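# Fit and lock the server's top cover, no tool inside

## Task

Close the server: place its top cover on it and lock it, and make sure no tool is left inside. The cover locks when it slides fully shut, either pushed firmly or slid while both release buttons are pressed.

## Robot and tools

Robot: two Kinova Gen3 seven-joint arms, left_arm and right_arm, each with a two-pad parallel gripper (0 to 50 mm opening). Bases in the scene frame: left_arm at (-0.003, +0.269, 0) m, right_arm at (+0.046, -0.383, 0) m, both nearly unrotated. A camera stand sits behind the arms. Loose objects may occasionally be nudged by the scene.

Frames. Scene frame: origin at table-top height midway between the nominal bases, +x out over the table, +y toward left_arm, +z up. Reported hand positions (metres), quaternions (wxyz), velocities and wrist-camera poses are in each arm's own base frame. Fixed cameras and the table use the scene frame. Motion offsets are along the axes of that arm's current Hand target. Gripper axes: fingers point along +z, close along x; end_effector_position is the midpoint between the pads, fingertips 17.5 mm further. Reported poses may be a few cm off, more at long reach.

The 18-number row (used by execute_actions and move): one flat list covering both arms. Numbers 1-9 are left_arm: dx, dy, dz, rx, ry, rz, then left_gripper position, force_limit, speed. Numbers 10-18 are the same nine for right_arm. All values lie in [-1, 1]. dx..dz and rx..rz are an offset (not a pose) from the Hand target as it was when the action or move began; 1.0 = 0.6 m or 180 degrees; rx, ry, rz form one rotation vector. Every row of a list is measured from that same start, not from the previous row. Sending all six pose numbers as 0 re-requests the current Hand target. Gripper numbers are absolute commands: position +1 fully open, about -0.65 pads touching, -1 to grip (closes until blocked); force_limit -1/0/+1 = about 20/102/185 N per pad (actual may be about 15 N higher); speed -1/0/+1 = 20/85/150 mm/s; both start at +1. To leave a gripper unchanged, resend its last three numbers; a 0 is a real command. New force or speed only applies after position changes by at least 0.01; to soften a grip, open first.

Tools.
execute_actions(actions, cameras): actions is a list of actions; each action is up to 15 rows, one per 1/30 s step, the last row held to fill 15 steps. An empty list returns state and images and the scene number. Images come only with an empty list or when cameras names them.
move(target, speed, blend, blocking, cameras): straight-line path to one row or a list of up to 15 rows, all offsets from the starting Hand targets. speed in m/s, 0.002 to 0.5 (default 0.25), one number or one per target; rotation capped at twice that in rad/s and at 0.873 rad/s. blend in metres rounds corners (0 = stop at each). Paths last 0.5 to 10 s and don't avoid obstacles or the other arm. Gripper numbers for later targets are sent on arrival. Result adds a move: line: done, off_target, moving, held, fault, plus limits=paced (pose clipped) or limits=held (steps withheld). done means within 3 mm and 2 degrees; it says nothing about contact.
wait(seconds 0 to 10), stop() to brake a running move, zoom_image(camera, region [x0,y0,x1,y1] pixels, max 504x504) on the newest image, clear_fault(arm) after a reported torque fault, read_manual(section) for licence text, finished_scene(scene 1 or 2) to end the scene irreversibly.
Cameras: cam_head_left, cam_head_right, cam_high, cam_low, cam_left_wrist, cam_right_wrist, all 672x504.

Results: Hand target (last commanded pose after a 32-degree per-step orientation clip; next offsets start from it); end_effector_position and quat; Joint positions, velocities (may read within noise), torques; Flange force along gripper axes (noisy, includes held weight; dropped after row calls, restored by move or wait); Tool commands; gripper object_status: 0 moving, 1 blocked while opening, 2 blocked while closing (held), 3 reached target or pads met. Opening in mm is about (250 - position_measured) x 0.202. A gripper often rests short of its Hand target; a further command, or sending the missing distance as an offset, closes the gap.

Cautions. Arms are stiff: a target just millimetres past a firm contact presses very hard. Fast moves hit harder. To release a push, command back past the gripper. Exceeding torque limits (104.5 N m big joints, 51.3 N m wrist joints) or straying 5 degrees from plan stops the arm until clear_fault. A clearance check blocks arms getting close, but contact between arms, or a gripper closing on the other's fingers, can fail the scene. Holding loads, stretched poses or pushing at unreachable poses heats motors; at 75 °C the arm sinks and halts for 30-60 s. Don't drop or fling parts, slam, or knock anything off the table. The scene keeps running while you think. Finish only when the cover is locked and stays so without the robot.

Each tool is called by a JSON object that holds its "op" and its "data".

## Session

{"op": "execute_actions", "data": {"actions": []}}

{"op": "zoom_image", "data": {"camera": "cam_high", "region": [180, 100, 420, 340]}}

{"op": "zoom_image", "data": {"camera": "cam_head_right", "region": [270, 190, 520, 410]}}

Scene clock: 0.00 s.
left_arm: end_effector_position=(+0.7449, -0.4215, +0.1069) position_measured=3 object_status=3 end_effector_quat_wxyz=(+0.402, +0.910, +0.097, +0.030) | right_arm: end_effector_position=(+0.1754, +0.1720, +0.3434) position_measured=3 object_status=3 end_effector_quat_wxyz=(+0.321, -0.490, +0.659, -0.471)
Joint positions: left_arm=[0.133 1.397 0.636 0.352 0.164 1.115 0.316] | right_arm=[-1.628 0.246 -0.51 2.195 0.713 1.854 1.988]
Joint velocities: within noise
Joint torques (N m): no reading
Flange force (N): no reading
Hand target: left_arm +0.7449, -0.4215, +0.1069; +0.402, +0.910, +0.097, +0.030 | right_arm +0.1754, +0.1720, +0.3434; +0.321, -0.490, +0.659, -0.471
Tool commands: left_gripper/position=+1.0 left_gripper/force_limit=+1.0 left_gripper/speed=+1.0 right_gripper/position=+1.0 right_gripper/force_limit=+1.0 right_gripper/speed=+1.0

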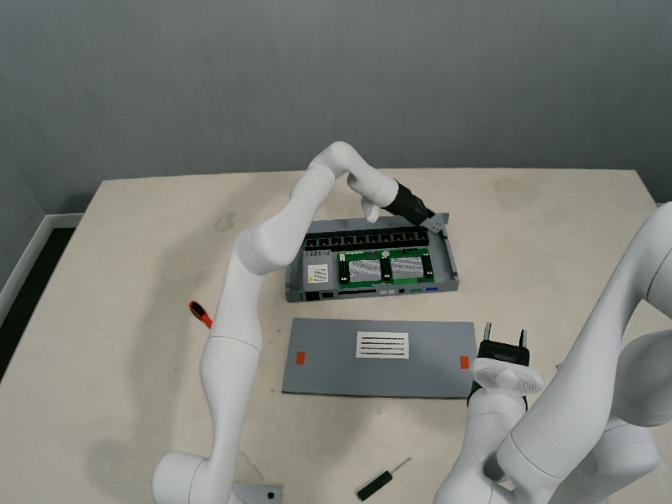

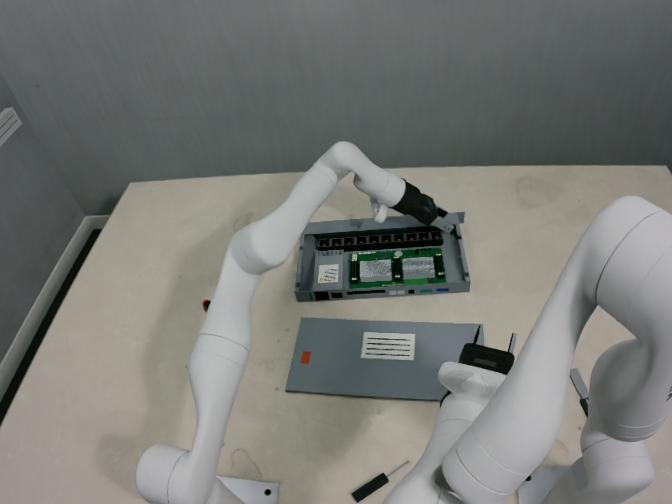

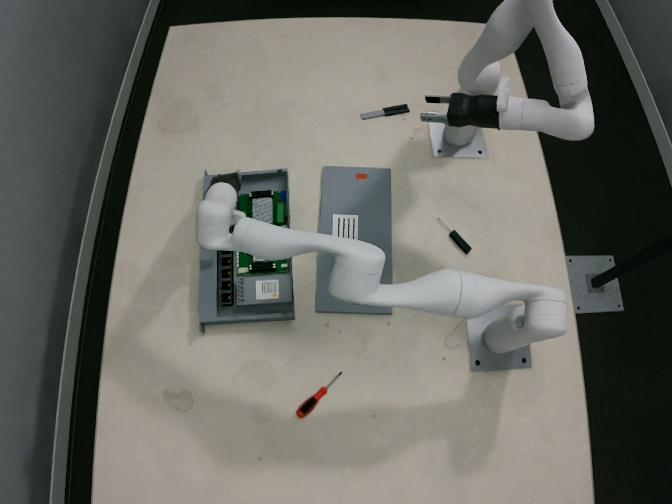

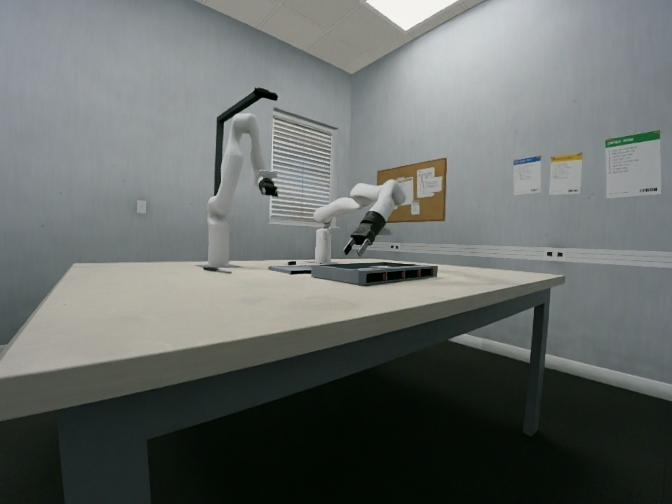

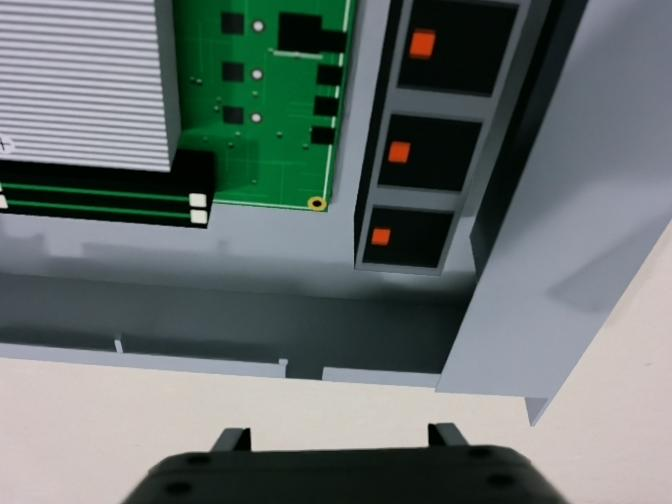

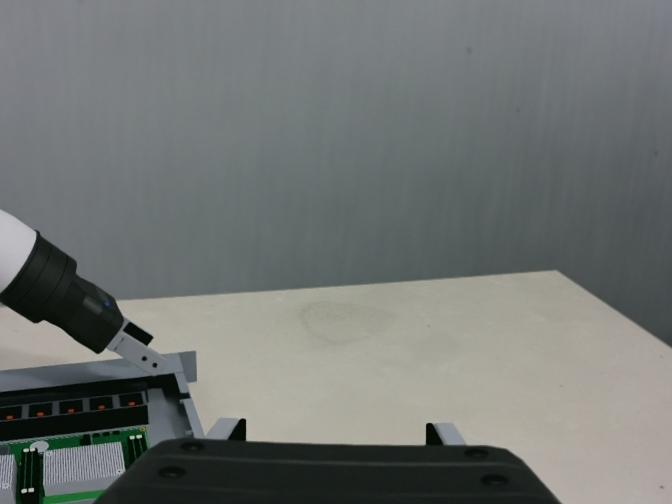

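Scaled by 2.100.

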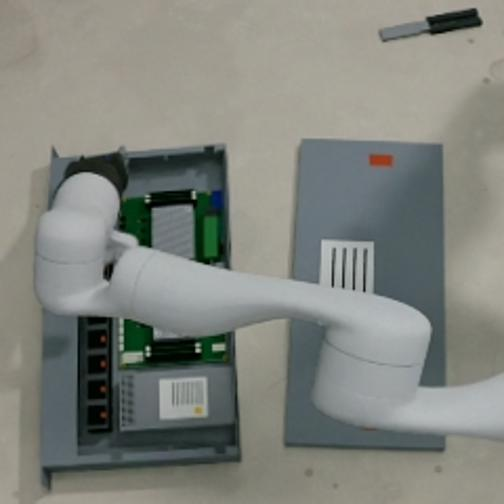

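Scaled by 2.016.

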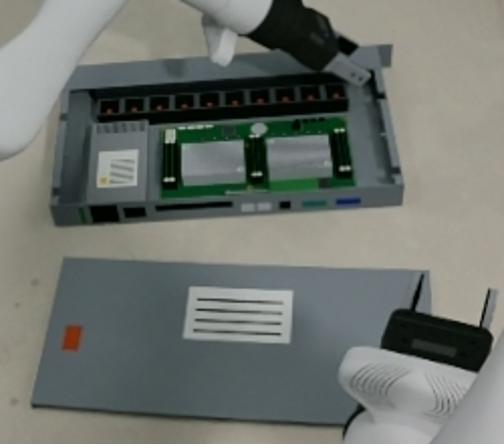

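{"op": "move", "data": {"target": [[-0.1653, 0.087, -0.4497, 0.0159, 0.1888, -0.427, 1, 1, 1, 0.0247, 0.0197, 0.1567, -0.1274, -0.1781, -0.2489, 1, 1, 1], [-0.4263, -0.4877, -0.575, 0.0317, 0.3775, -0.8539, 1, 1, 1, 0.0148, 0.229, 0.4043, -0.2548, -0.3562, -0.4977, 1, 1, 1]], "speed": 0.42, "blend": 0.05, "cameras": ["cam_left_wrist", "cam_right_wrist", "cam_high"]}}

{"op": "zoom_image", "data": {"camera": "cam_high", "region": [190, 150, 310, 340]}}

Scene clock: 70.77 s.
left_arm: end_effector_position=(+0.4042, -0.0298, +0.1299) position_measured=3 object_status=3 end_effector_quat_wxyz=(-0.001, +0.007, +1.000, +0.000) | right_arm: end_effector_position=(+0.3401, +0.0994, +0.1303) position_measured=3 object_status=3 end_effector_quat_wxyz=(+0.000, +1.000, -0.023, +0.000)
Joint positions: left_arm=[0.219 0.428 -0.28 1.874 0.151 0.86 2.991] | right_arm=[-2.529 -0.612 1.815 2.067 0.706 1.034 5.163]
Joint torques (N m): left_arm=[-0.41 -15.31 0.43 -6.14 0.07 0.1 -0.28] | right_arm=[-1.09 12.67 -5.78 -7.56 0.17 -0.3 -0.14]
Flange force (N): left_arm=[-2.1 -1.5 -2.1] | right_arm=[-0.7 3.9 3.2]
Hand target: left_arm +0.4042, -0.0298, +0.1299; -0.001, +0.007, +1.000, +0.000 | right_arm +0.3401, +0.0994, +0.1303; +0.000, +1.000, -0.023, +0.000
Off the commanded pose: left_arm 0.000 m, 0 deg | right_arm 0.000 m, 0 deg.
move: done
Images, in order (width x height): cam_high 672x504, cam_left_wrist 672x504, cam_right_wrist 672x504.

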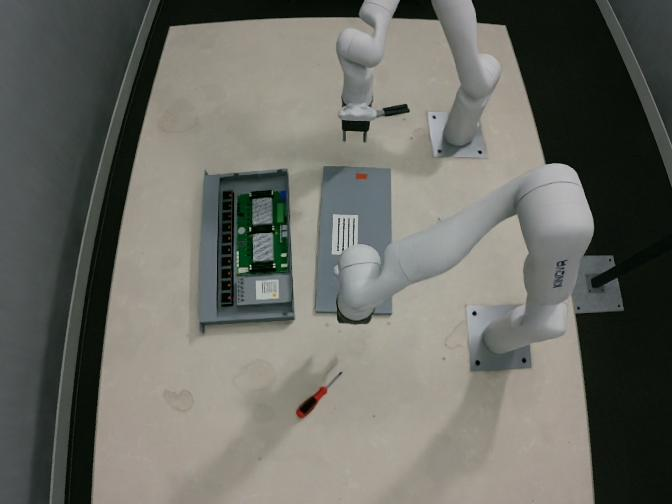

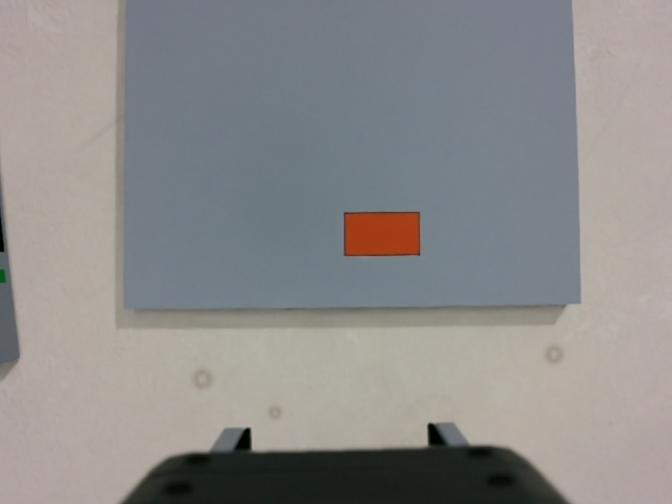

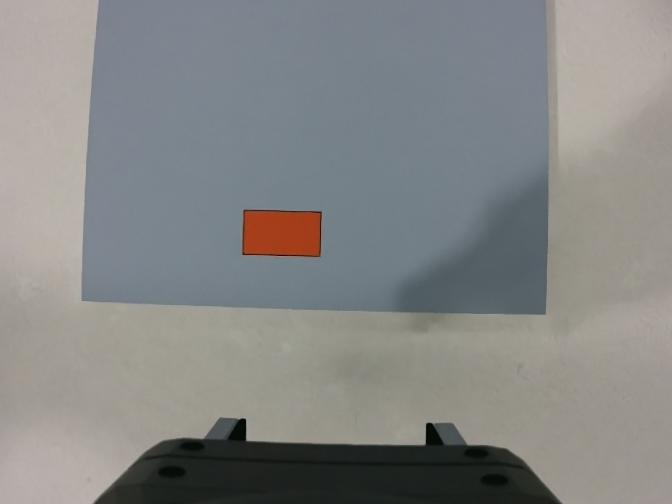

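Scaled by 2.653.

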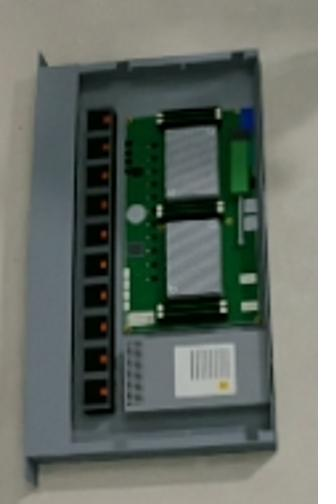

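{"op": "move", "data": {"target": [0.009, -0.0375, 0.179, 0, 0, 0.0043, 1, 1, 1, 0.3507, -0.3175, -0.1162, 0, 0, -0.0345, 0.2, 0, 0], "speed": 0.3, "cameras": ["cam_left_wrist", "cam_right_wrist"]}}

{"op": "zoom_image", "data": {"camera": "cam_right_wrist", "region": [150, 200, 550, 500]}}

Scene clock: 118.20 s.
left_arm: end_effector_position=(+0.3983, -0.0521, +0.0225) position_measured=3 object_status=3 end_effector_quat_wxyz=(-0.001, +0.014, +1.000, +0.000) | right_arm: end_effector_position=(+0.5591, +0.2800, +0.2000) position_measured=123 object_status=3 end_effector_quat_wxyz=(+0.000, +1.000, +0.031, +0.000)
Joint positions: left_arm=[0.219 0.631 -0.211 1.994 0.241 0.541 2.953] | right_arm=[-3.244 -0.985 2.032 0.871 0.846 1.644 5.485]
Joint torques (N m): left_arm=[-0.4 -16.71 0.52 -3.86 0.08 0.06 -0.26] | right_arm=[-1.07 26.36 -6.31 -7.4 0.14 -0.26 -0.15]
Flange force (N): left_arm=[-2.9 -2.2 -2.3] | right_arm=[-3.3 3.5 4.2]
Hand target: left_arm +0.3983, -0.0521, +0.0225; -0.001, +0.014, +1.000, +0.000 | right_arm +0.5591, +0.2800, +0.2000; +0.000, +1.000, +0.031, +0.000
Off the commanded pose: left_arm 0.000 m, 0 deg | right_arm 0.000 m, 0 deg.
move: done
Images, in order (width x height): cam_left_wrist 672x504, cam_right_wrist 672x504.

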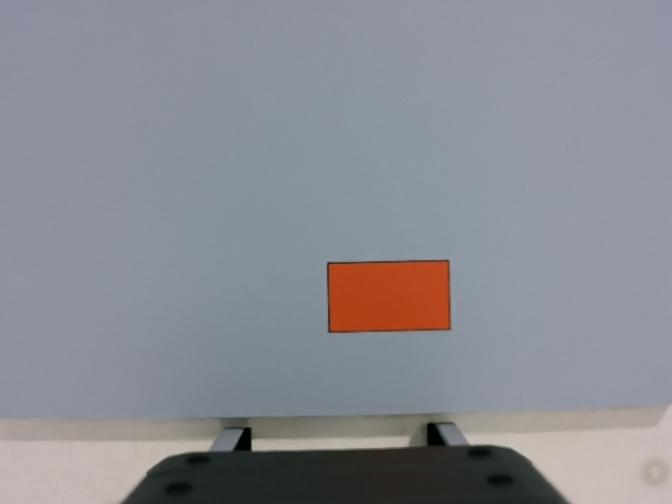

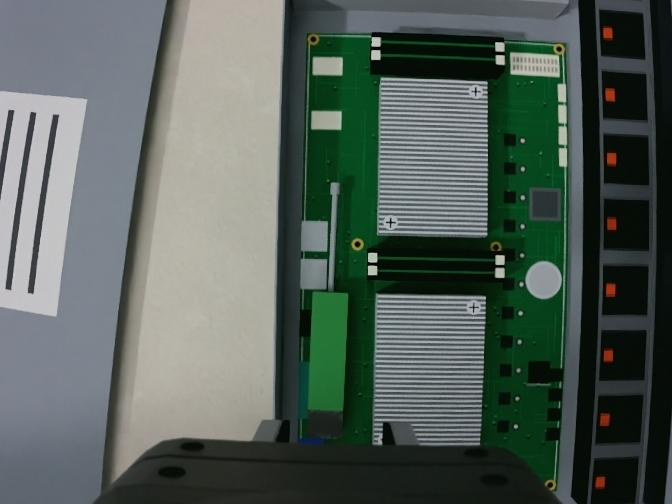

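Scaled by 1.260.

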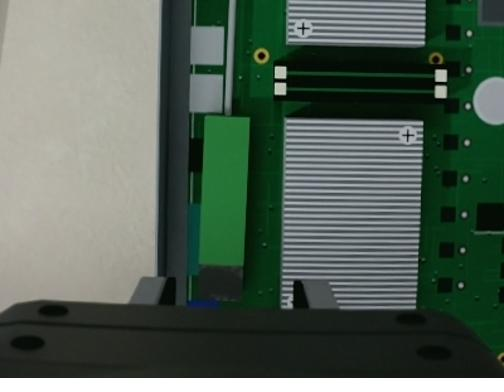

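{"op": "move", "data": {"target": [0, 0, 0, 0, 0, 0, 1, 1, 1, -0.003, -0.1437, 0.2167, 0, 0, 0, -0.12, 0, 0], "speed": 0.25, "cameras": ["cam_right_wrist"]}}

Scene clock: 151.47 s.
left_arm: end_effector_position=(+0.3983, -0.0521, +0.0225) position_measured=3 object_status=3 end_effector_quat_wxyz=(-0.001, +0.014, +1.000, +0.000) | right_arm: end_effector_position=(+0.5520, +0.3659, +0.0700) position_measured=171 object_status=3 end_effector_quat_wxyz=(+0.000, +1.000, +0.031, +0.000)
Joint positions: left_arm=[0.219 0.631 -0.211 1.994 0.241 0.541 2.953] | right_arm=[-3.4 -1.181 2.095 0.868 0.937 1.464 5.36]
Joint torques (N m): left_arm=[-0.4 -16.69 0.46 -3.85 0.04 0.11 -0.27] | right_arm=[-0.96 28.25 -6.64 -7.11 0.1 -0.17 -0.19]
Flange force (N): left_arm=[-2.8 -2.2 -2.2] | right_arm=[-6.0 5.4 3.8]
Hand target: left_arm +0.3983, -0.0521, +0.0225; -0.001, +0.014, +1.000, +0.000 | right_arm +0.5520, +0.3659, +0.0699; +0.000, +1.000, +0.031, +0.000
Off the commanded pose: left_arm 0.000 m, 0 deg | right_arm 0.000 m, 0 deg.
move: done
Images, in order (width x height): cam_right_wrist 672x504.

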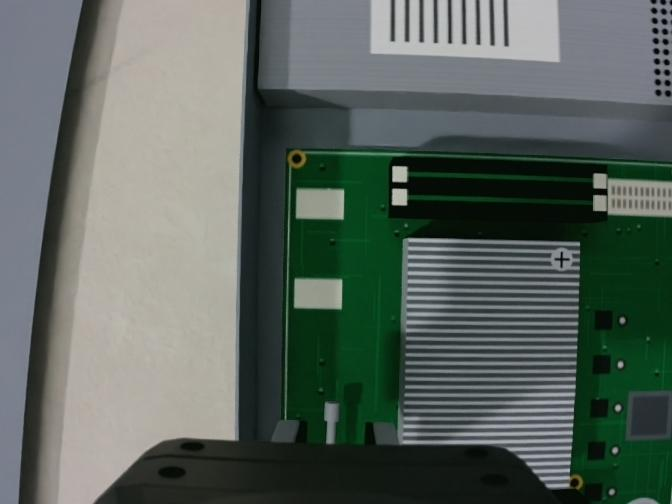

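{"op": "move", "data": {"target": [[0, 0, 0, 0, 0, 0, 1, 1, 1, -0.0017, 0, 0.068, 0, 0, 0, -0.12, 0, 0], [0, 0, 0, 0, 0, 0, 1, 1, 1, -0.0017, 0, 0.068, 0, 0, 0, -1, -0.3, -0.5], [0, 0, 0, 0, 0, 0, 1, 1, 1, -0.0017, 0, -0.14, 0, 0, 0, -1, -0.3, -0.5]], "speed": [0.06, 0.05, 0.15], "cameras": ["cam_right_wrist", "cam_head_right"]}}

Scene clock: 173.57 s.
left_arm: end_effector_position=(+0.3983, -0.0521, +0.0225) position_measured=3 object_status=3 end_effector_quat_wxyz=(-0.001, +0.014, +1.000, +0.000) | right_arm: end_effector_position=(+0.5509, +0.3659, +0.1539) position_measured=239 object_status=2 end_effector_quat_wxyz=(+0.000, +1.000, +0.031, +0.000)
Joint positions: left_arm=[0.219 0.631 -0.211 1.994 0.241 0.541 2.953] | right_arm=[-3.437 -1.096 2.07 0.731 0.898 1.627 5.423]
Joint torques (N m): left_arm=[-0.41 -16.81 0.48 -3.83 0.04 0.11 -0.23] | right_arm=[-1.05 28.44 -5.81 -7.42 0.17 -0.18 -0.12]
Flange force (N): left_arm=[-3.0 -2.1 -1.9] | right_arm=[-6.8 5.9 5.4]
Hand target: left_arm +0.3983, -0.0521, +0.0225; -0.001, +0.014, +1.000, +0.000 | right_arm +0.5510, +0.3659, +0.1539; +0.000, +1.000, +0.031, +0.000
Off the commanded pose: left_arm 0.000 m, 0 deg | right_arm 0.000 m, 0 deg.
move: done
Images, in order (width x height): cam_head_right 672x504, cam_right_wrist 672x504.

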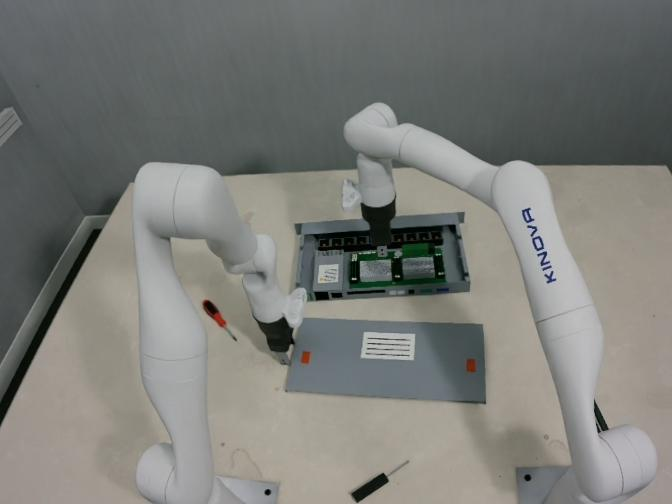

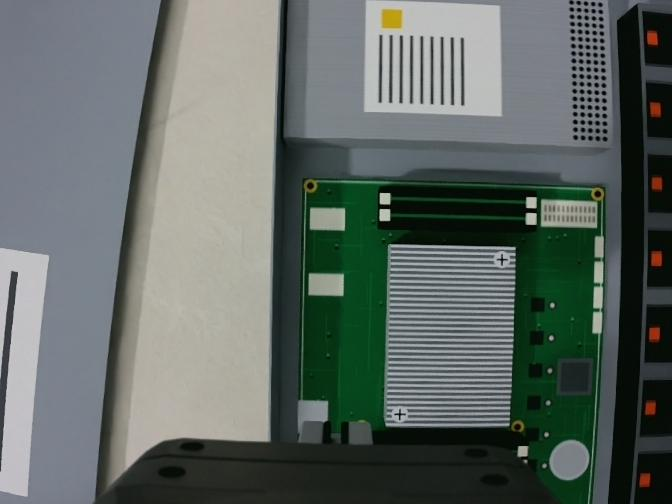

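{"op": "zoom_image", "data": {"camera": "cam_head_right", "region": [330, 200, 480, 300]}}

Scaled by 3.360.

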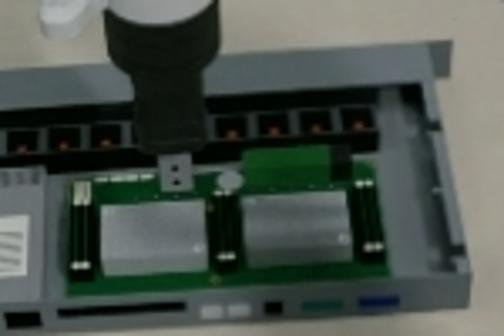

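{"op": "move", "data": {"target": [[0, 0, 0, 0, 0, 0, 1, 1, 1, -0.027, 0.6762, 0, 0, 0, 0, -1, -0.3, -0.5], [0, 0, 0, 0, 0, 0, 1, 1, 1, -0.027, 0.6762, 0.215, 0, 0, 0, -1, -0.3, -0.5]], "speed": [0.35, 0.08], "cameras": ["cam_low", "cam_right_wrist"]}}

{"op": "zoom_image", "data": {"camera": "cam_low", "region": [180, 200, 330, 290]}}

Scene clock: 203.60 s.
left_arm: end_effector_position=(+0.3983, -0.0521, +0.0225) position_measured=3 object_status=3 end_effector_quat_wxyz=(-0.001, +0.014, +1.000, +0.000) | right_arm: end_effector_position=(+0.5600, -0.0401, +0.0252) position_measured=239 object_status=2 end_effector_quat_wxyz=(+0.000, +1.000, +0.031, +0.000)
Joint positions: left_arm=[0.219 0.631 -0.211 1.994 0.241 0.541 2.953] | right_arm=[-2.555 -1.088 2.083 1.428 0.977 1.199 5.747]
Joint torques (N m): left_arm=[-0.33 -16.75 0.57 -3.84 0.01 0.06 -0.24] | right_arm=[-1.1 23.8 -8.24 -6.39 0.16 -0.28 -0.26]
Flange force (N): left_arm=[-3.0 -2.0 -2.2] | right_arm=[-4.3 1.8 3.2]
Hand target: left_arm +0.3983, -0.0521, +0.0225; -0.001, +0.014, +1.000, +0.000 | right_arm +0.5600, -0.0401, +0.0251; +0.000, +1.000, +0.031, +0.000
Off the commanded pose: left_arm 0.000 m, 0 deg | right_arm 0.000 m, 0 deg.
move: done
Images, in order (width x height): cam_low 672x504, cam_right_wrist 672x504.

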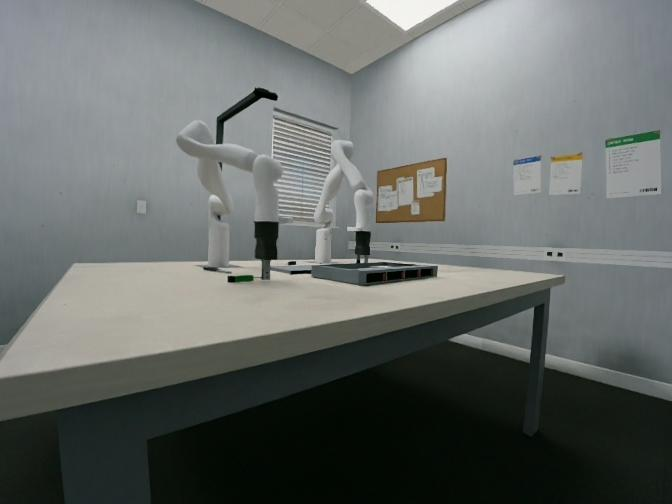

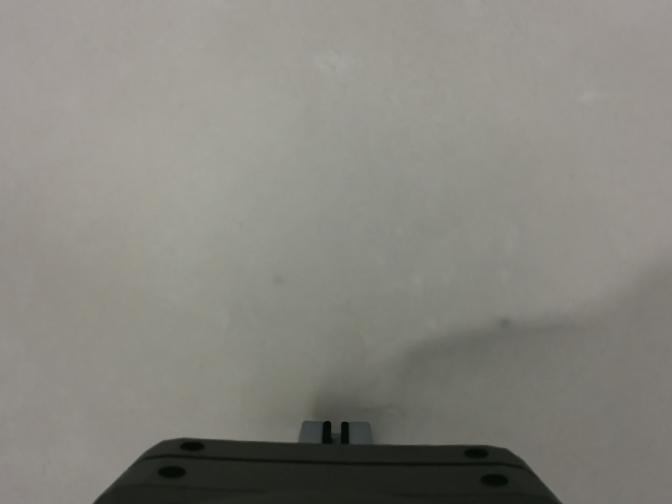

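Scaled by 3.360.

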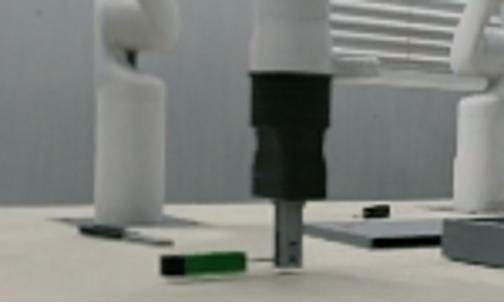

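{"op": "move", "data": {"target": [[0, 0, 0, 0, 0, 0, 1, 1, 1, 0, 0, 0.0043, 0, 0, 0, -1, -0.3, -0.5], [0, 0, 0, 0, 0, 0, 1, 1, 1, 0, 0, 0.0043, 0, 0, 0, 1, -0.3, -0.8], [0, 0, 0, 0, 0, 0, 1, 1, 1, 0, 0, -0.158, 0, 0, 0, 1, -0.3, -0.8], [0, 0, 0, 0, 0, 0, 1, 1, 1, -0.3663, -0.23, -0.158, 0, 0, 0.0344, 1, -0.3, -0.8], [0, 0, 0, 0, 0, 0, 1, 1, 1, -0.365, -0.2797, 0.0043, 0, 0, 0.0344, 1, -0.3, -0.8]], "speed": [0.03, 0.05, 0.2, 0.35, 0.15], "blend": [0, 0, 0.02, 0.01, 0], "cameras": ["all"]}}

{"op": "zoom_image", "data": {"camera": "cam_high", "region": [190, 80, 410, 340]}}

Scene clock: 238.50 s.
left_arm: end_effector_position=(+0.3983, -0.0521, +0.0225) position_measured=3 object_status=3 end_effector_quat_wxyz=(-0.001, +0.014, +1.000, +0.000) | right_arm: end_effector_position=(+0.3310, +0.1138, +0.0225) position_measured=3 object_status=3 end_effector_quat_wxyz=(+0.000, +1.000, -0.023, +0.000)
Joint positions: left_arm=[0.219 0.631 -0.211 1.994 0.241 0.541 2.953] | right_arm=[-2.76 -0.8 2.076 2.193 1.047 0.812 4.848]
Joint torques (N m): left_arm=[-0.44 -16.82 0.48 -3.78 0 0.09 -0.24] | right_arm=[-1.02 15.29 -5.8 -4.8 0.19 -0.12 -0.1]
Flange force (N): left_arm=[-3.2 -2.3 -2.0] | right_arm=[-1.0 3.8 3.5]
Hand target: left_arm +0.3983, -0.0521, +0.0225; -0.001, +0.014, +1.000, +0.000 | right_arm +0.3310, +0.1138, +0.0224; +0.000, +1.000, -0.023, +0.000
Off the commanded pose: left_arm 0.000 m, 0 deg | right_arm 0.000 m, 0 deg.
move: done

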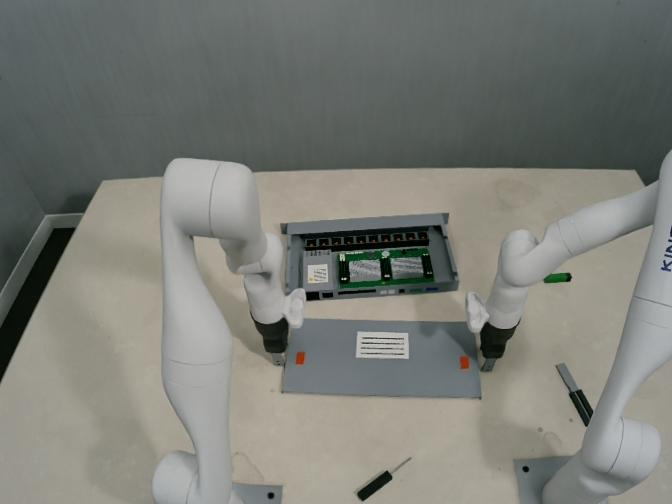

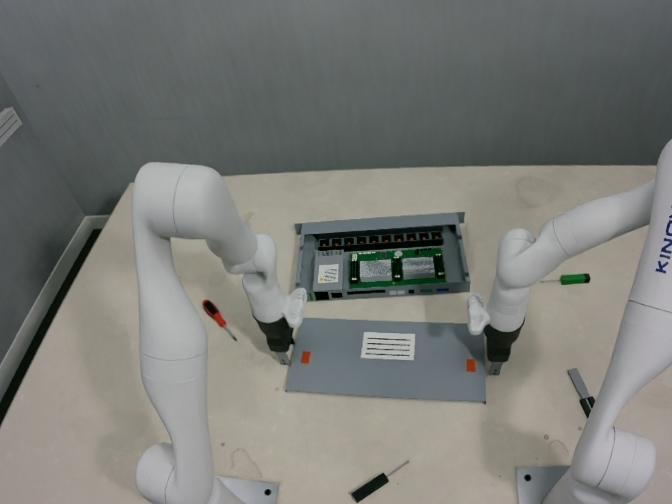

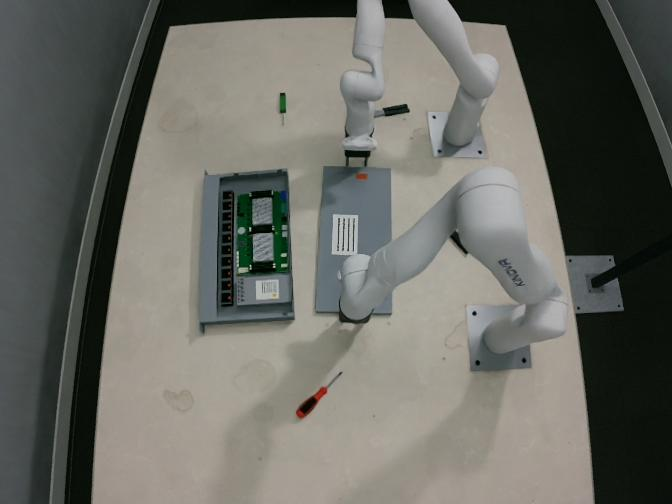

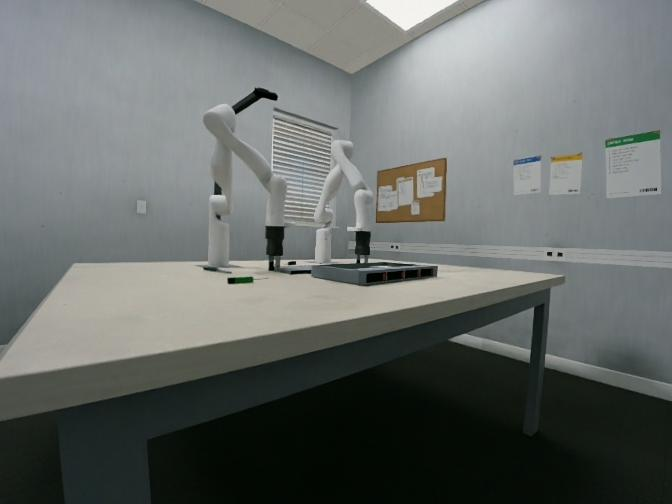

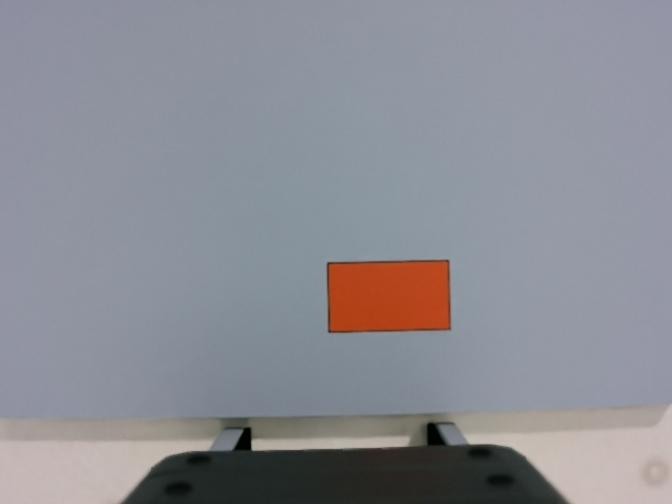

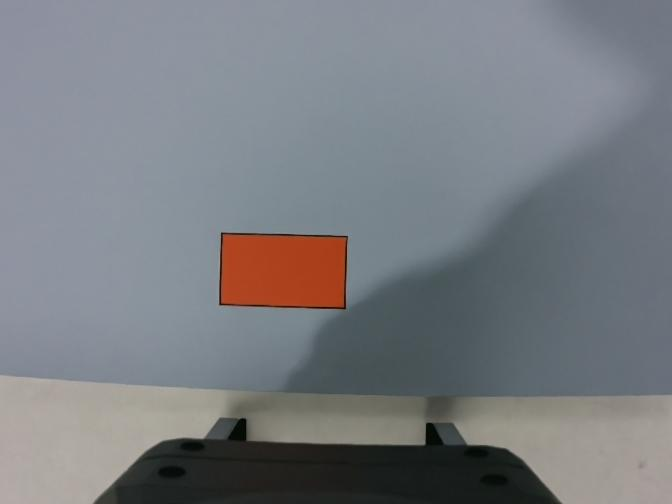

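Scaled by 1.938.

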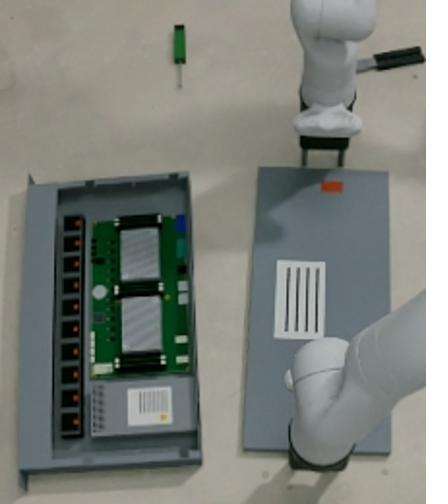

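{"op": "move", "data": {"target": [0, -0.0108, 0, 0, 0, 0, 1, 1, 1, 0, -0.0163, 0, 0, 0, 0, 1, -0.3, -0.8], "speed": 0.03}}

Scene clock: 252.17 s.
left_arm: end_effector_position=(+0.3981, -0.0585, +0.0225) position_measured=3 object_status=3 end_effector_quat_wxyz=(-0.001, +0.014, +1.000, +0.000) | right_arm: end_effector_position=(+0.3314, +0.1234, +0.0224) position_measured=3 object_status=3 end_effector_quat_wxyz=(+0.000, +1.000, -0.023, +0.000)
Joint positions: left_arm=[0.236 0.632 -0.213 1.992 0.243 0.543 2.968] | right_arm=[-2.788 -0.805 2.078 2.182 1.043 0.818 4.83]
Joint torques (N m): left_arm=[3.62 -16.63 5.6 -4.64 2.52 0.33 0.12] | right_arm=[-4.24 13.31 -9.09 -6.39 0.18 -3.61 0.22]
Flange force (N): left_arm=[-1.5 9.0 -5.0] | right_arm=[-1.2 12.9 -1.9]
Hand target: left_arm +0.3981, -0.0586, +0.0225; -0.001, +0.014, +1.000, +0.000 | right_arm +0.3314, +0.1236, +0.0224; +0.000, +1.000, -0.023, +0.000
Off the commanded pose: left_arm 0.000 m, 0 deg | right_arm 0.000 m, 0 deg.
move: done

{"op": "move", "data": {"target": [0, -0.0025, 0, 0, 0, 0, 1, 1, 1, 0, -0.0025, 0, 0, 0, 0, 1, -0.3, -0.8], "speed": 0.03}}

Scene clock: 262.83 s.
left_arm: end_effector_position=(+0.3981, -0.0600, +0.0225) position_measured=3 object_status=3 end_effector_quat_wxyz=(-0.001, +0.014, +1.000, +0.000) | right_arm: end_effector_position=(+0.3315, +0.1250, +0.0224) position_measured=3 object_status=3 end_effector_quat_wxyz=(+0.000, +1.000, -0.023, +0.000)
Joint positions: left_arm=[0.24 0.632 -0.213 1.991 0.243 0.543 2.971] | right_arm=[-2.792 -0.805 2.078 2.18 1.042 0.819 4.828]
Joint torques (N m): left_arm=[11.16 -16.42 14.91 -6.16 6.99 0.63 0.91] | right_arm=[-10.45 9.49 -15.07 -9.64 0.17 -9.81 0.73]
Flange force (N): left_arm=[0.8 30.2 -10.3] | right_arm=[-2.7 31.0 -11.9]
Hand target: left_arm +0.3981, -0.0601, +0.0225; -0.001, +0.014, +1.000, +0.000 | right_arm +0.3315, +0.1251, +0.0224; +0.000, +1.000, -0.023, +0.000
Off the commanded pose: left_arm 0.000 m, 0 deg | right_arm 0.000 m, 0 deg.
move: done

{"op": "move", "data": {"target": [0, 0, 0, 0, 0, 0.0014, 1, 1, 1, 0, 0, 0, 0, 0, 0.0014, 1, -0.3, -0.8], "speed": 0.03, "cameras": ["cam_left_wrist", "cam_right_wrist"]}}

Scene clock: 277.67 s.
left_arm: end_effector_position=(+0.3981, -0.0601, +0.0224) position_measured=3 object_status=3 end_effector_quat_wxyz=(-0.001, +0.016, +1.000, +0.000) | right_arm: end_effector_position=(+0.3315, +0.1251, +0.0224) position_measured=3 object_status=3 end_effector_quat_wxyz=(+0.000, +1.000, -0.025, +0.000)
Joint positions: left_arm=[0.239 0.632 -0.212 1.991 0.242 0.543 2.968] | right_arm=[-2.793 -0.805 2.079 2.18 1.042 0.818 4.824]
Joint torques (N m): left_arm=[11.73 -15.04 15.21 -5.46 6.04 0.86 0.02] | right_arm=[-9.55 10.69 -15.11 -10.25 -0.65 -9.86 -0.44]
Flange force (N): left_arm=[0.7 29.4 -12.8] | right_arm=[-0.4 31.0 -7.9]
Hand target: left_arm +0.3981, -0.0601, +0.0225; -0.001, +0.016, +1.000, +0.000 | right_arm +0.3315, +0.1251, +0.0224; +0.000, +1.000, -0.025, +0.000
Off the commanded pose: left_arm 0.000 m, 0 deg | right_arm 0.000 m, 0 deg.
move: done
Images, in order (width x height): cam_left_wrist 672x504, cam_right_wrist 672x504.

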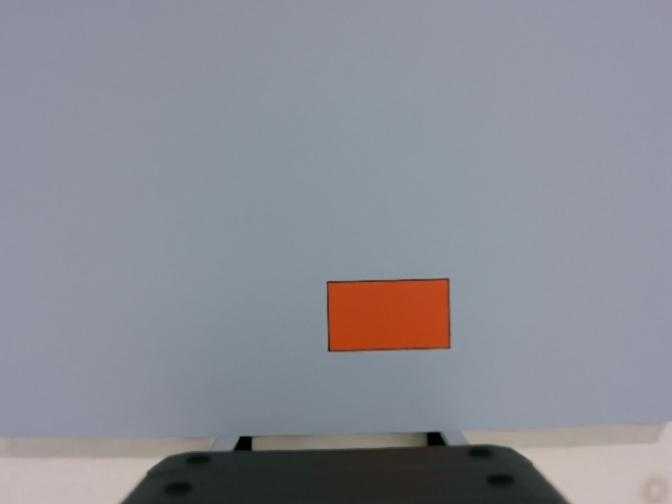

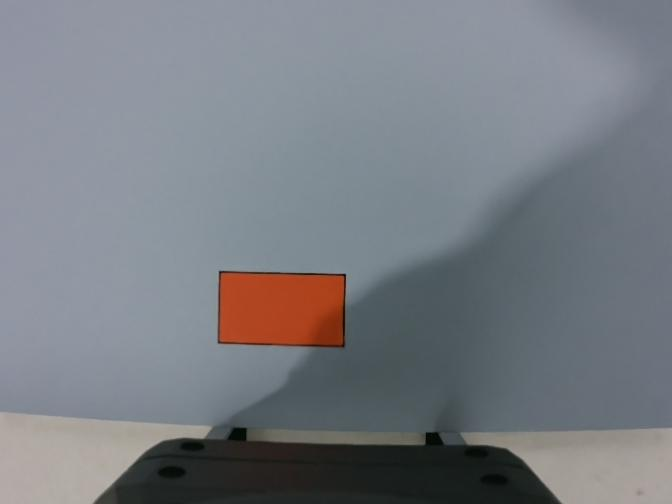

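{"op": "move", "data": {"target": [[0, -0.0019, 0, 0, 0, 0.0002, 1, 1, 1, 0, -0.0019, 0, 0, 0, -0.0002, 1, -0.3, -0.8], [0, -0.0019, -0.02, 0, 0, 0.0002, 1, 1, 1, 0, -0.0019, -0.02, 0, 0, -0.0002, 1, -0.3, -0.8]], "speed": 0.04, "cameras": ["cam_left_wrist", "cam_right_wrist"]}}

Scene clock: 287.57 s.
left_arm: end_effector_position=(+0.3981, -0.0612, +0.0344) position_measured=3 object_status=3 end_effector_quat_wxyz=(-0.001, +0.017, +1.000, +0.000) | right_arm: end_effector_position=(+0.3316, +0.1262, +0.0344) position_measured=3 object_status=3 end_effector_quat_wxyz=(+0.000, +1.000, -0.025, +0.000)
Joint positions: left_arm=[0.25 0.606 -0.222 1.983 0.231 0.577 2.979] | right_arm=[-2.776 -0.782 2.048 2.17 0.999 0.84 4.854]
Joint torques (N m): left_arm=[16.35 -20.85 20.1 -6.69 8.52 2.59 0.16] | right_arm=[-14.48 12.57 -23.18 -15.63 -1.71 -15.29 -0.47]
Flange force (N): left_arm=[-2.2 40.9 3.0] | right_arm=[0.3 46.0 5.5]
Hand target: left_arm +0.3981, -0.0612, +0.0345; -0.001, +0.017, +1.000, +0.000 | right_arm +0.3316, +0.1262, +0.0344; +0.000, +1.000, -0.025, +0.000
Off the commanded pose: left_arm 0.000 m, 0 deg | right_arm 0.000 m, 0 deg.
move: done
Images, in order (width x height): cam_left_wrist 672x504, cam_right_wrist 672x504.

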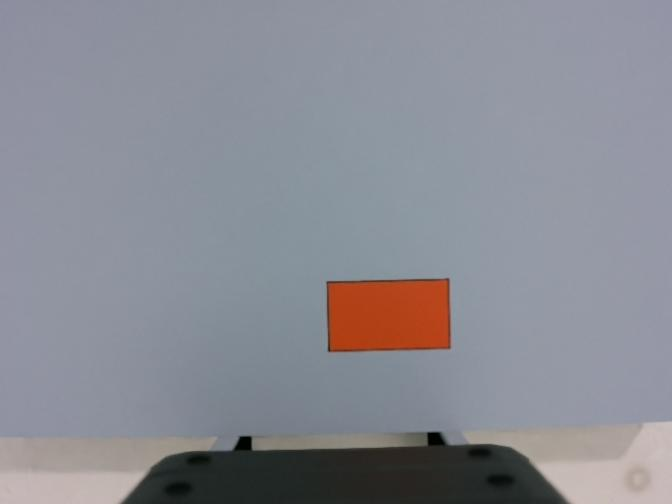

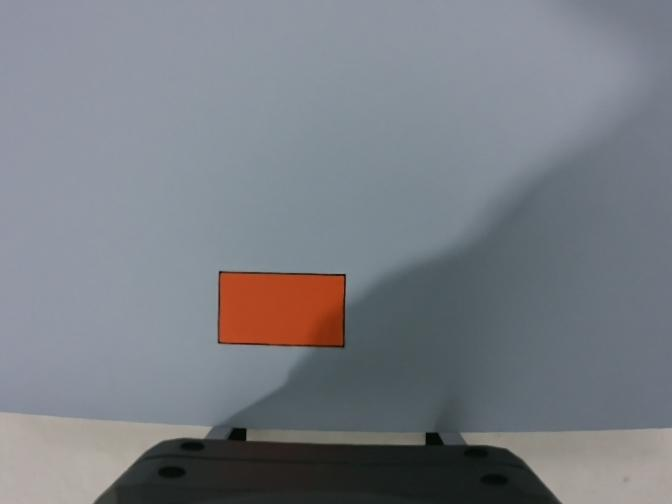

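{"op": "move", "data": {"target": [[0, 0, -0.1, 0, 0, 0, 1, 1, 1, 0, 0, -0.1, 0, 0, 0, 1, -0.3, -0.8], [-0.1872, 0.0267, -0.1, 0, 0, -0.0179, 1, 1, 1, 0.2303, -0.029, -0.1, 0, 0, -0.0179, 1, -0.3, -0.8]], "speed": [0.08, 0.1], "blend": 0.005}}

Scene clock: 348.03 s.
left_arm: end_effector_position=(+0.5109, -0.0490, +0.0944) position_measured=3 object_status=3 end_effector_quat_wxyz=(-0.001, -0.011, +1.000, +0.000) | right_arm: end_effector_position=(+0.4704, +0.1367, +0.0944) position_measured=3 object_status=3 end_effector_quat_wxyz=(+0.000, +1.000, +0.003, +0.000)
Joint positions: left_arm=[0.206 0.684 -0.259 1.537 0.2 0.948 3.049] | right_arm=[-2.787 -0.883 1.997 1.659 0.862 1.188 5.283]
Joint torques (N m): left_arm=[20 -23.95 20.52 -8.65 11.41 1.96 -0.41] | right_arm=[-18.09 18.62 -24.71 -12.34 -6.61 -12.44 -1.15]
Flange force (N): left_arm=[-5.5 37.8 2.2] | right_arm=[-4.4 42.2 6.0]
Hand target: left_arm +0.5109, -0.0490, +0.0944; -0.001, -0.011, +1.000, +0.000 | right_arm +0.4704, +0.1367, +0.0944; +0.000, +1.000, +0.003, +0.000
Off the commanded pose: left_arm 0.000 m, 0 deg | right_arm 0.000 m, 0 deg.
move: done

{"op": "move", "data": {"target": [-0.1887, 0.015, 0, 0, 0, -0.0179, 1, 1, 1, 0.2312, -0.0175, 0, 0, 0, -0.0185, 1, -0.3, -0.8], "speed": 0.1, "cameras": ["cam_head_left", "cam_head_right", "cam_high", "cam_left_wrist", "cam_right_wrist"]}}

{"op": "zoom_image", "data": {"camera": "cam_high", "region": [196, 150, 310, 190]}}

{"op": "zoom_image", "data": {"camera": "cam_high", "region": [196, 295, 310, 335]}}

{"op": "zoom_image", "data": {"camera": "cam_head_right", "region": [280, 200, 490, 310]}}

{"op": "zoom_image", "data": {"camera": "cam_head_left", "region": [270, 200, 480, 310]}}

Scene clock: 366.57 s.
left_arm: end_effector_position=(+0.6239, -0.0374, +0.0942) position_measured=3 object_status=3 end_effector_quat_wxyz=(-0.001, -0.040, +0.999, +0.000) | right_arm: end_effector_position=(+0.6091, +0.1481, +0.0944) position_measured=3 object_status=3 end_effector_quat_wxyz=(+0.000, +0.999, +0.032, +0.000)
Joint positions: left_arm=[0.129 0.923 -0.254 1.031 0.215 1.211 3.118] | right_arm=[-2.976 -1.094 2.059 1.054 0.914 1.435 5.628]
Joint torques (N m): left_arm=[22.4 -29.38 19.26 -10.64 12.13 0.98 -0.49] | right_arm=[-22.11 27.2 -23.81 -6 -9.41 -8.62 -1.03]
Flange force (N): left_arm=[-10.0 34.0 2.6] | right_arm=[-5.3 38.4 6.3]
Hand target: left_arm +0.6239, -0.0374, +0.0942; -0.001, -0.040, +0.999, +0.000 | right_arm +0.6091, +0.1481, +0.0944; +0.000, +0.999, +0.032, +0.000
Off the commanded pose: left_arm 0.000 m, 0 deg | right_arm 0.000 m, 0 deg.
move: done
Images, in order (width x height): cam_head_left 672x504, cam_head_right 672x504, cam_high 672x504, cam_left_wrist 672x504, cam_right_wrist 672x504.

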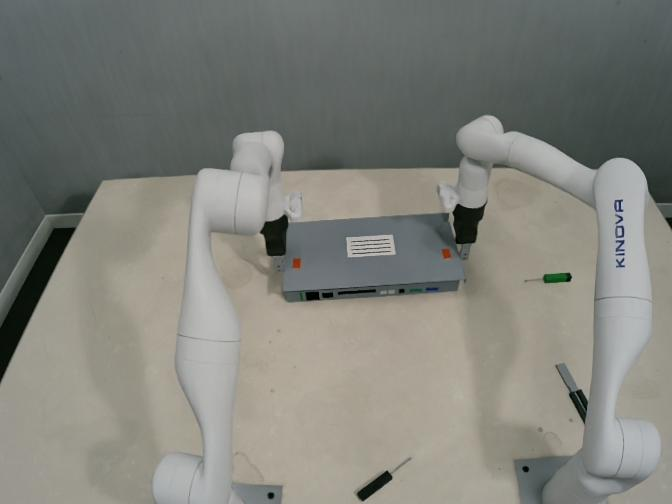

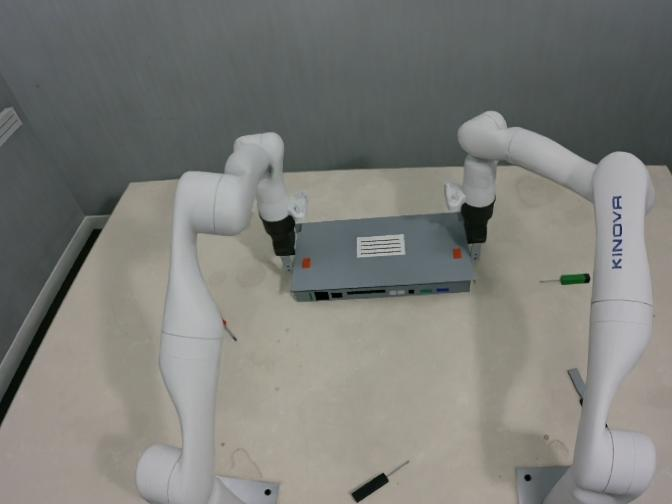

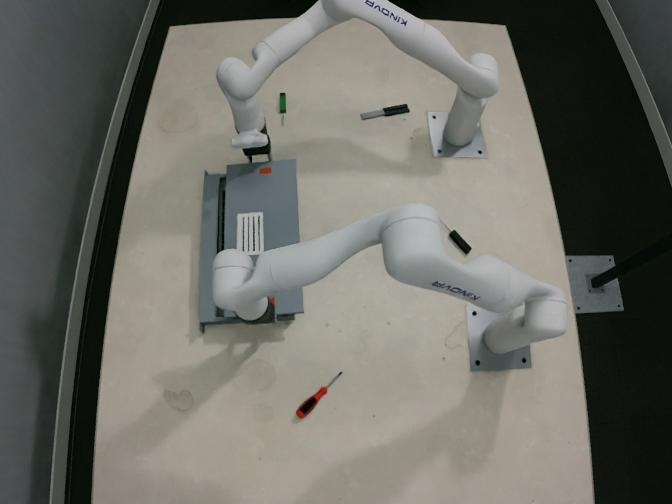

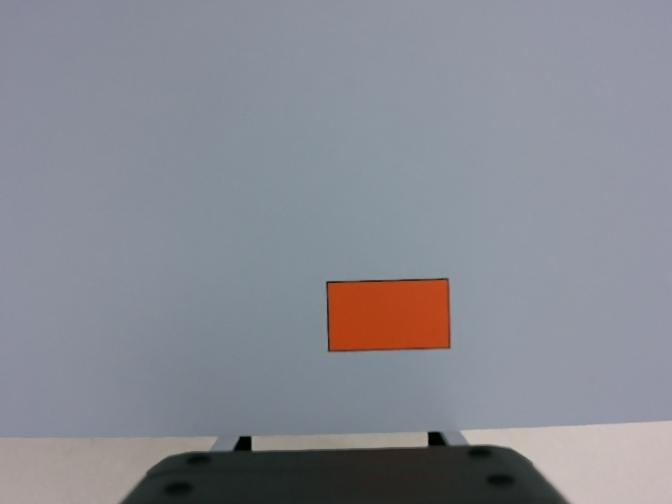

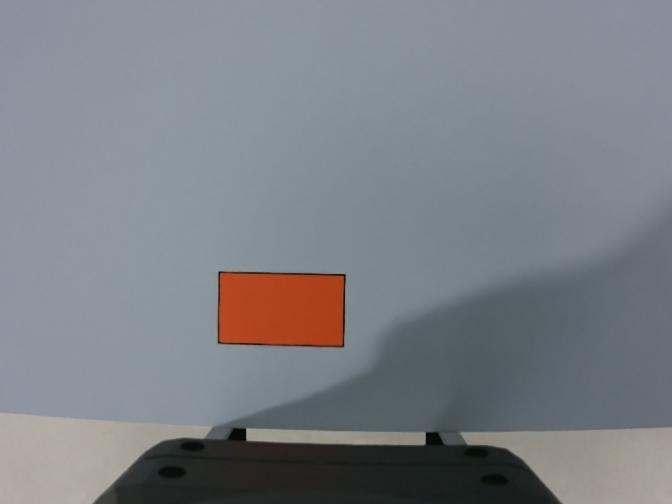

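Scaled by 4.421.

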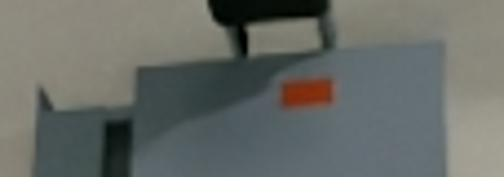

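Scaled by 4.421.

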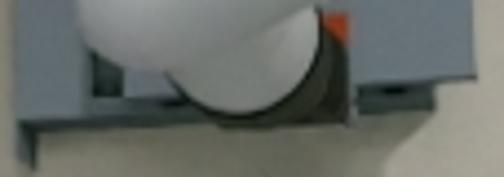

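Scaled by 2.400.

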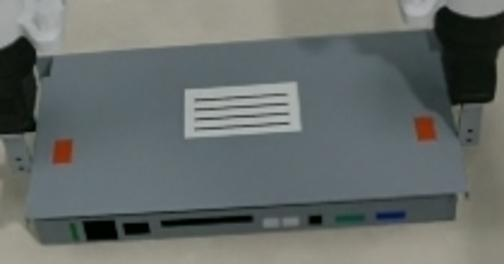

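Scaled by 2.400.

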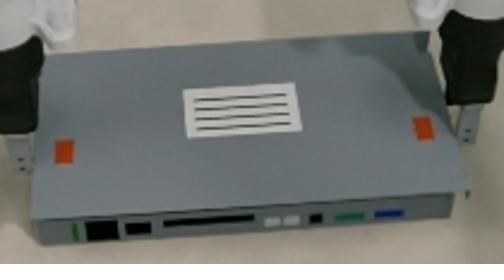

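{"op": "move", "data": {"target": [[0, -0.0043, 0.03, 0, 0, 0, 1, 1, 1, 0, 0.0027, 0.03, 0, 0, -0.0012, 1, -0.3, -0.8], [0, -0.0043, 0.0473, 0, 0, 0, 1, 1, 1, 0, 0.0027, 0.0473, 0, 0, -0.0012, 1, -0.3, -0.8]], "speed": [0.06, 0.02]}}

Scene clock: 400.70 s.
left_arm: end_effector_position=(+0.6241, -0.0400, +0.0659) position_measured=3 object_status=3 end_effector_quat_wxyz=(+0.000, -0.040, +0.999, +0.000) | right_arm: end_effector_position=(+0.6092, +0.1465, +0.0661) position_measured=3 object_status=3 end_effector_quat_wxyz=(+0.000, +0.999, +0.034, +0.000)
Joint positions: left_arm=[0.134 0.955 -0.25 1.061 0.222 1.151 3.116] | right_arm=[-2.969 -1.127 2.074 1.086 0.936 1.385 5.615]
Joint torques (N m): left_arm=[24.4 -16.41 22.37 -6 13.03 0.9 -0.54] | right_arm=[-25.91 25.82 -26.5 -3.18 -10.62 -8.74 0.12]
Flange force (N): left_arm=[-4.0 38.0 -17.8] | right_arm=[-3.2 42.3 5.7]
Hand target: left_arm +0.6241, -0.0400, +0.0658; -0.001, -0.040, +0.999, +0.000 | right_arm +0.6092, +0.1465, +0.0660; +0.000, +0.999, +0.034, +0.000
Off the commanded pose: left_arm 0.000 m, 0 deg | right_arm 0.000 m, 0 deg.
move: done

{"op": "move", "data": {"target": [[0, 0, -0.005, 0, 0, 0, 1, 1, 1, 0, 0, -0.005, 0, 0, 0, 1, -0.3, -0.8], [0, 0.0027, -0.005, 0, 0, 0, 1, 1, 1, 0, -0.0027, -0.005, 0, 0, 0, 1, -0.3, -0.8], [0, 0.0027, 0.002, 0, 0, 0, 1, 1, 1, 0, -0.0027, 0.002, 0, 0, 0, 1, -0.3, -0.8]], "speed": 0.03}}

Scene clock: 408.13 s.
left_arm: end_effector_position=(+0.6240, -0.0383, +0.0648) position_measured=3 object_status=3 end_effector_quat_wxyz=(+0.000, -0.040, +0.999, +0.000) | right_arm: end_effector_position=(+0.6091, +0.1482, +0.0649) position_measured=3 object_status=3 end_effector_quat_wxyz=(+0.000, +0.999, +0.034, +0.000)
Joint positions: left_arm=[0.131 0.956 -0.25 1.063 0.222 1.148 3.113] | right_arm=[-2.972 -1.129 2.075 1.086 0.937 1.383 5.612]
Joint torques (N m): left_arm=[25.74 -16.82 23.4 -6.46 13.57 0.51 -0.77] | right_arm=[-24.41 26.08 -25.62 -3.81 -9.93 -8.78 -0.12]
Flange force (N): left_arm=[-4.5 39.7 -18.1] | right_arm=[-3.5 40.3 5.3]
Hand target: left_arm +0.6240, -0.0384, +0.0647; -0.001, -0.040, +0.999, +0.000 | right_arm +0.6091, +0.1481, +0.0649; +0.000, +0.999, +0.034, +0.000
Off the commanded pose: left_arm 0.000 m, 0 deg | right_arm 0.000 m, 0 deg.
move: done


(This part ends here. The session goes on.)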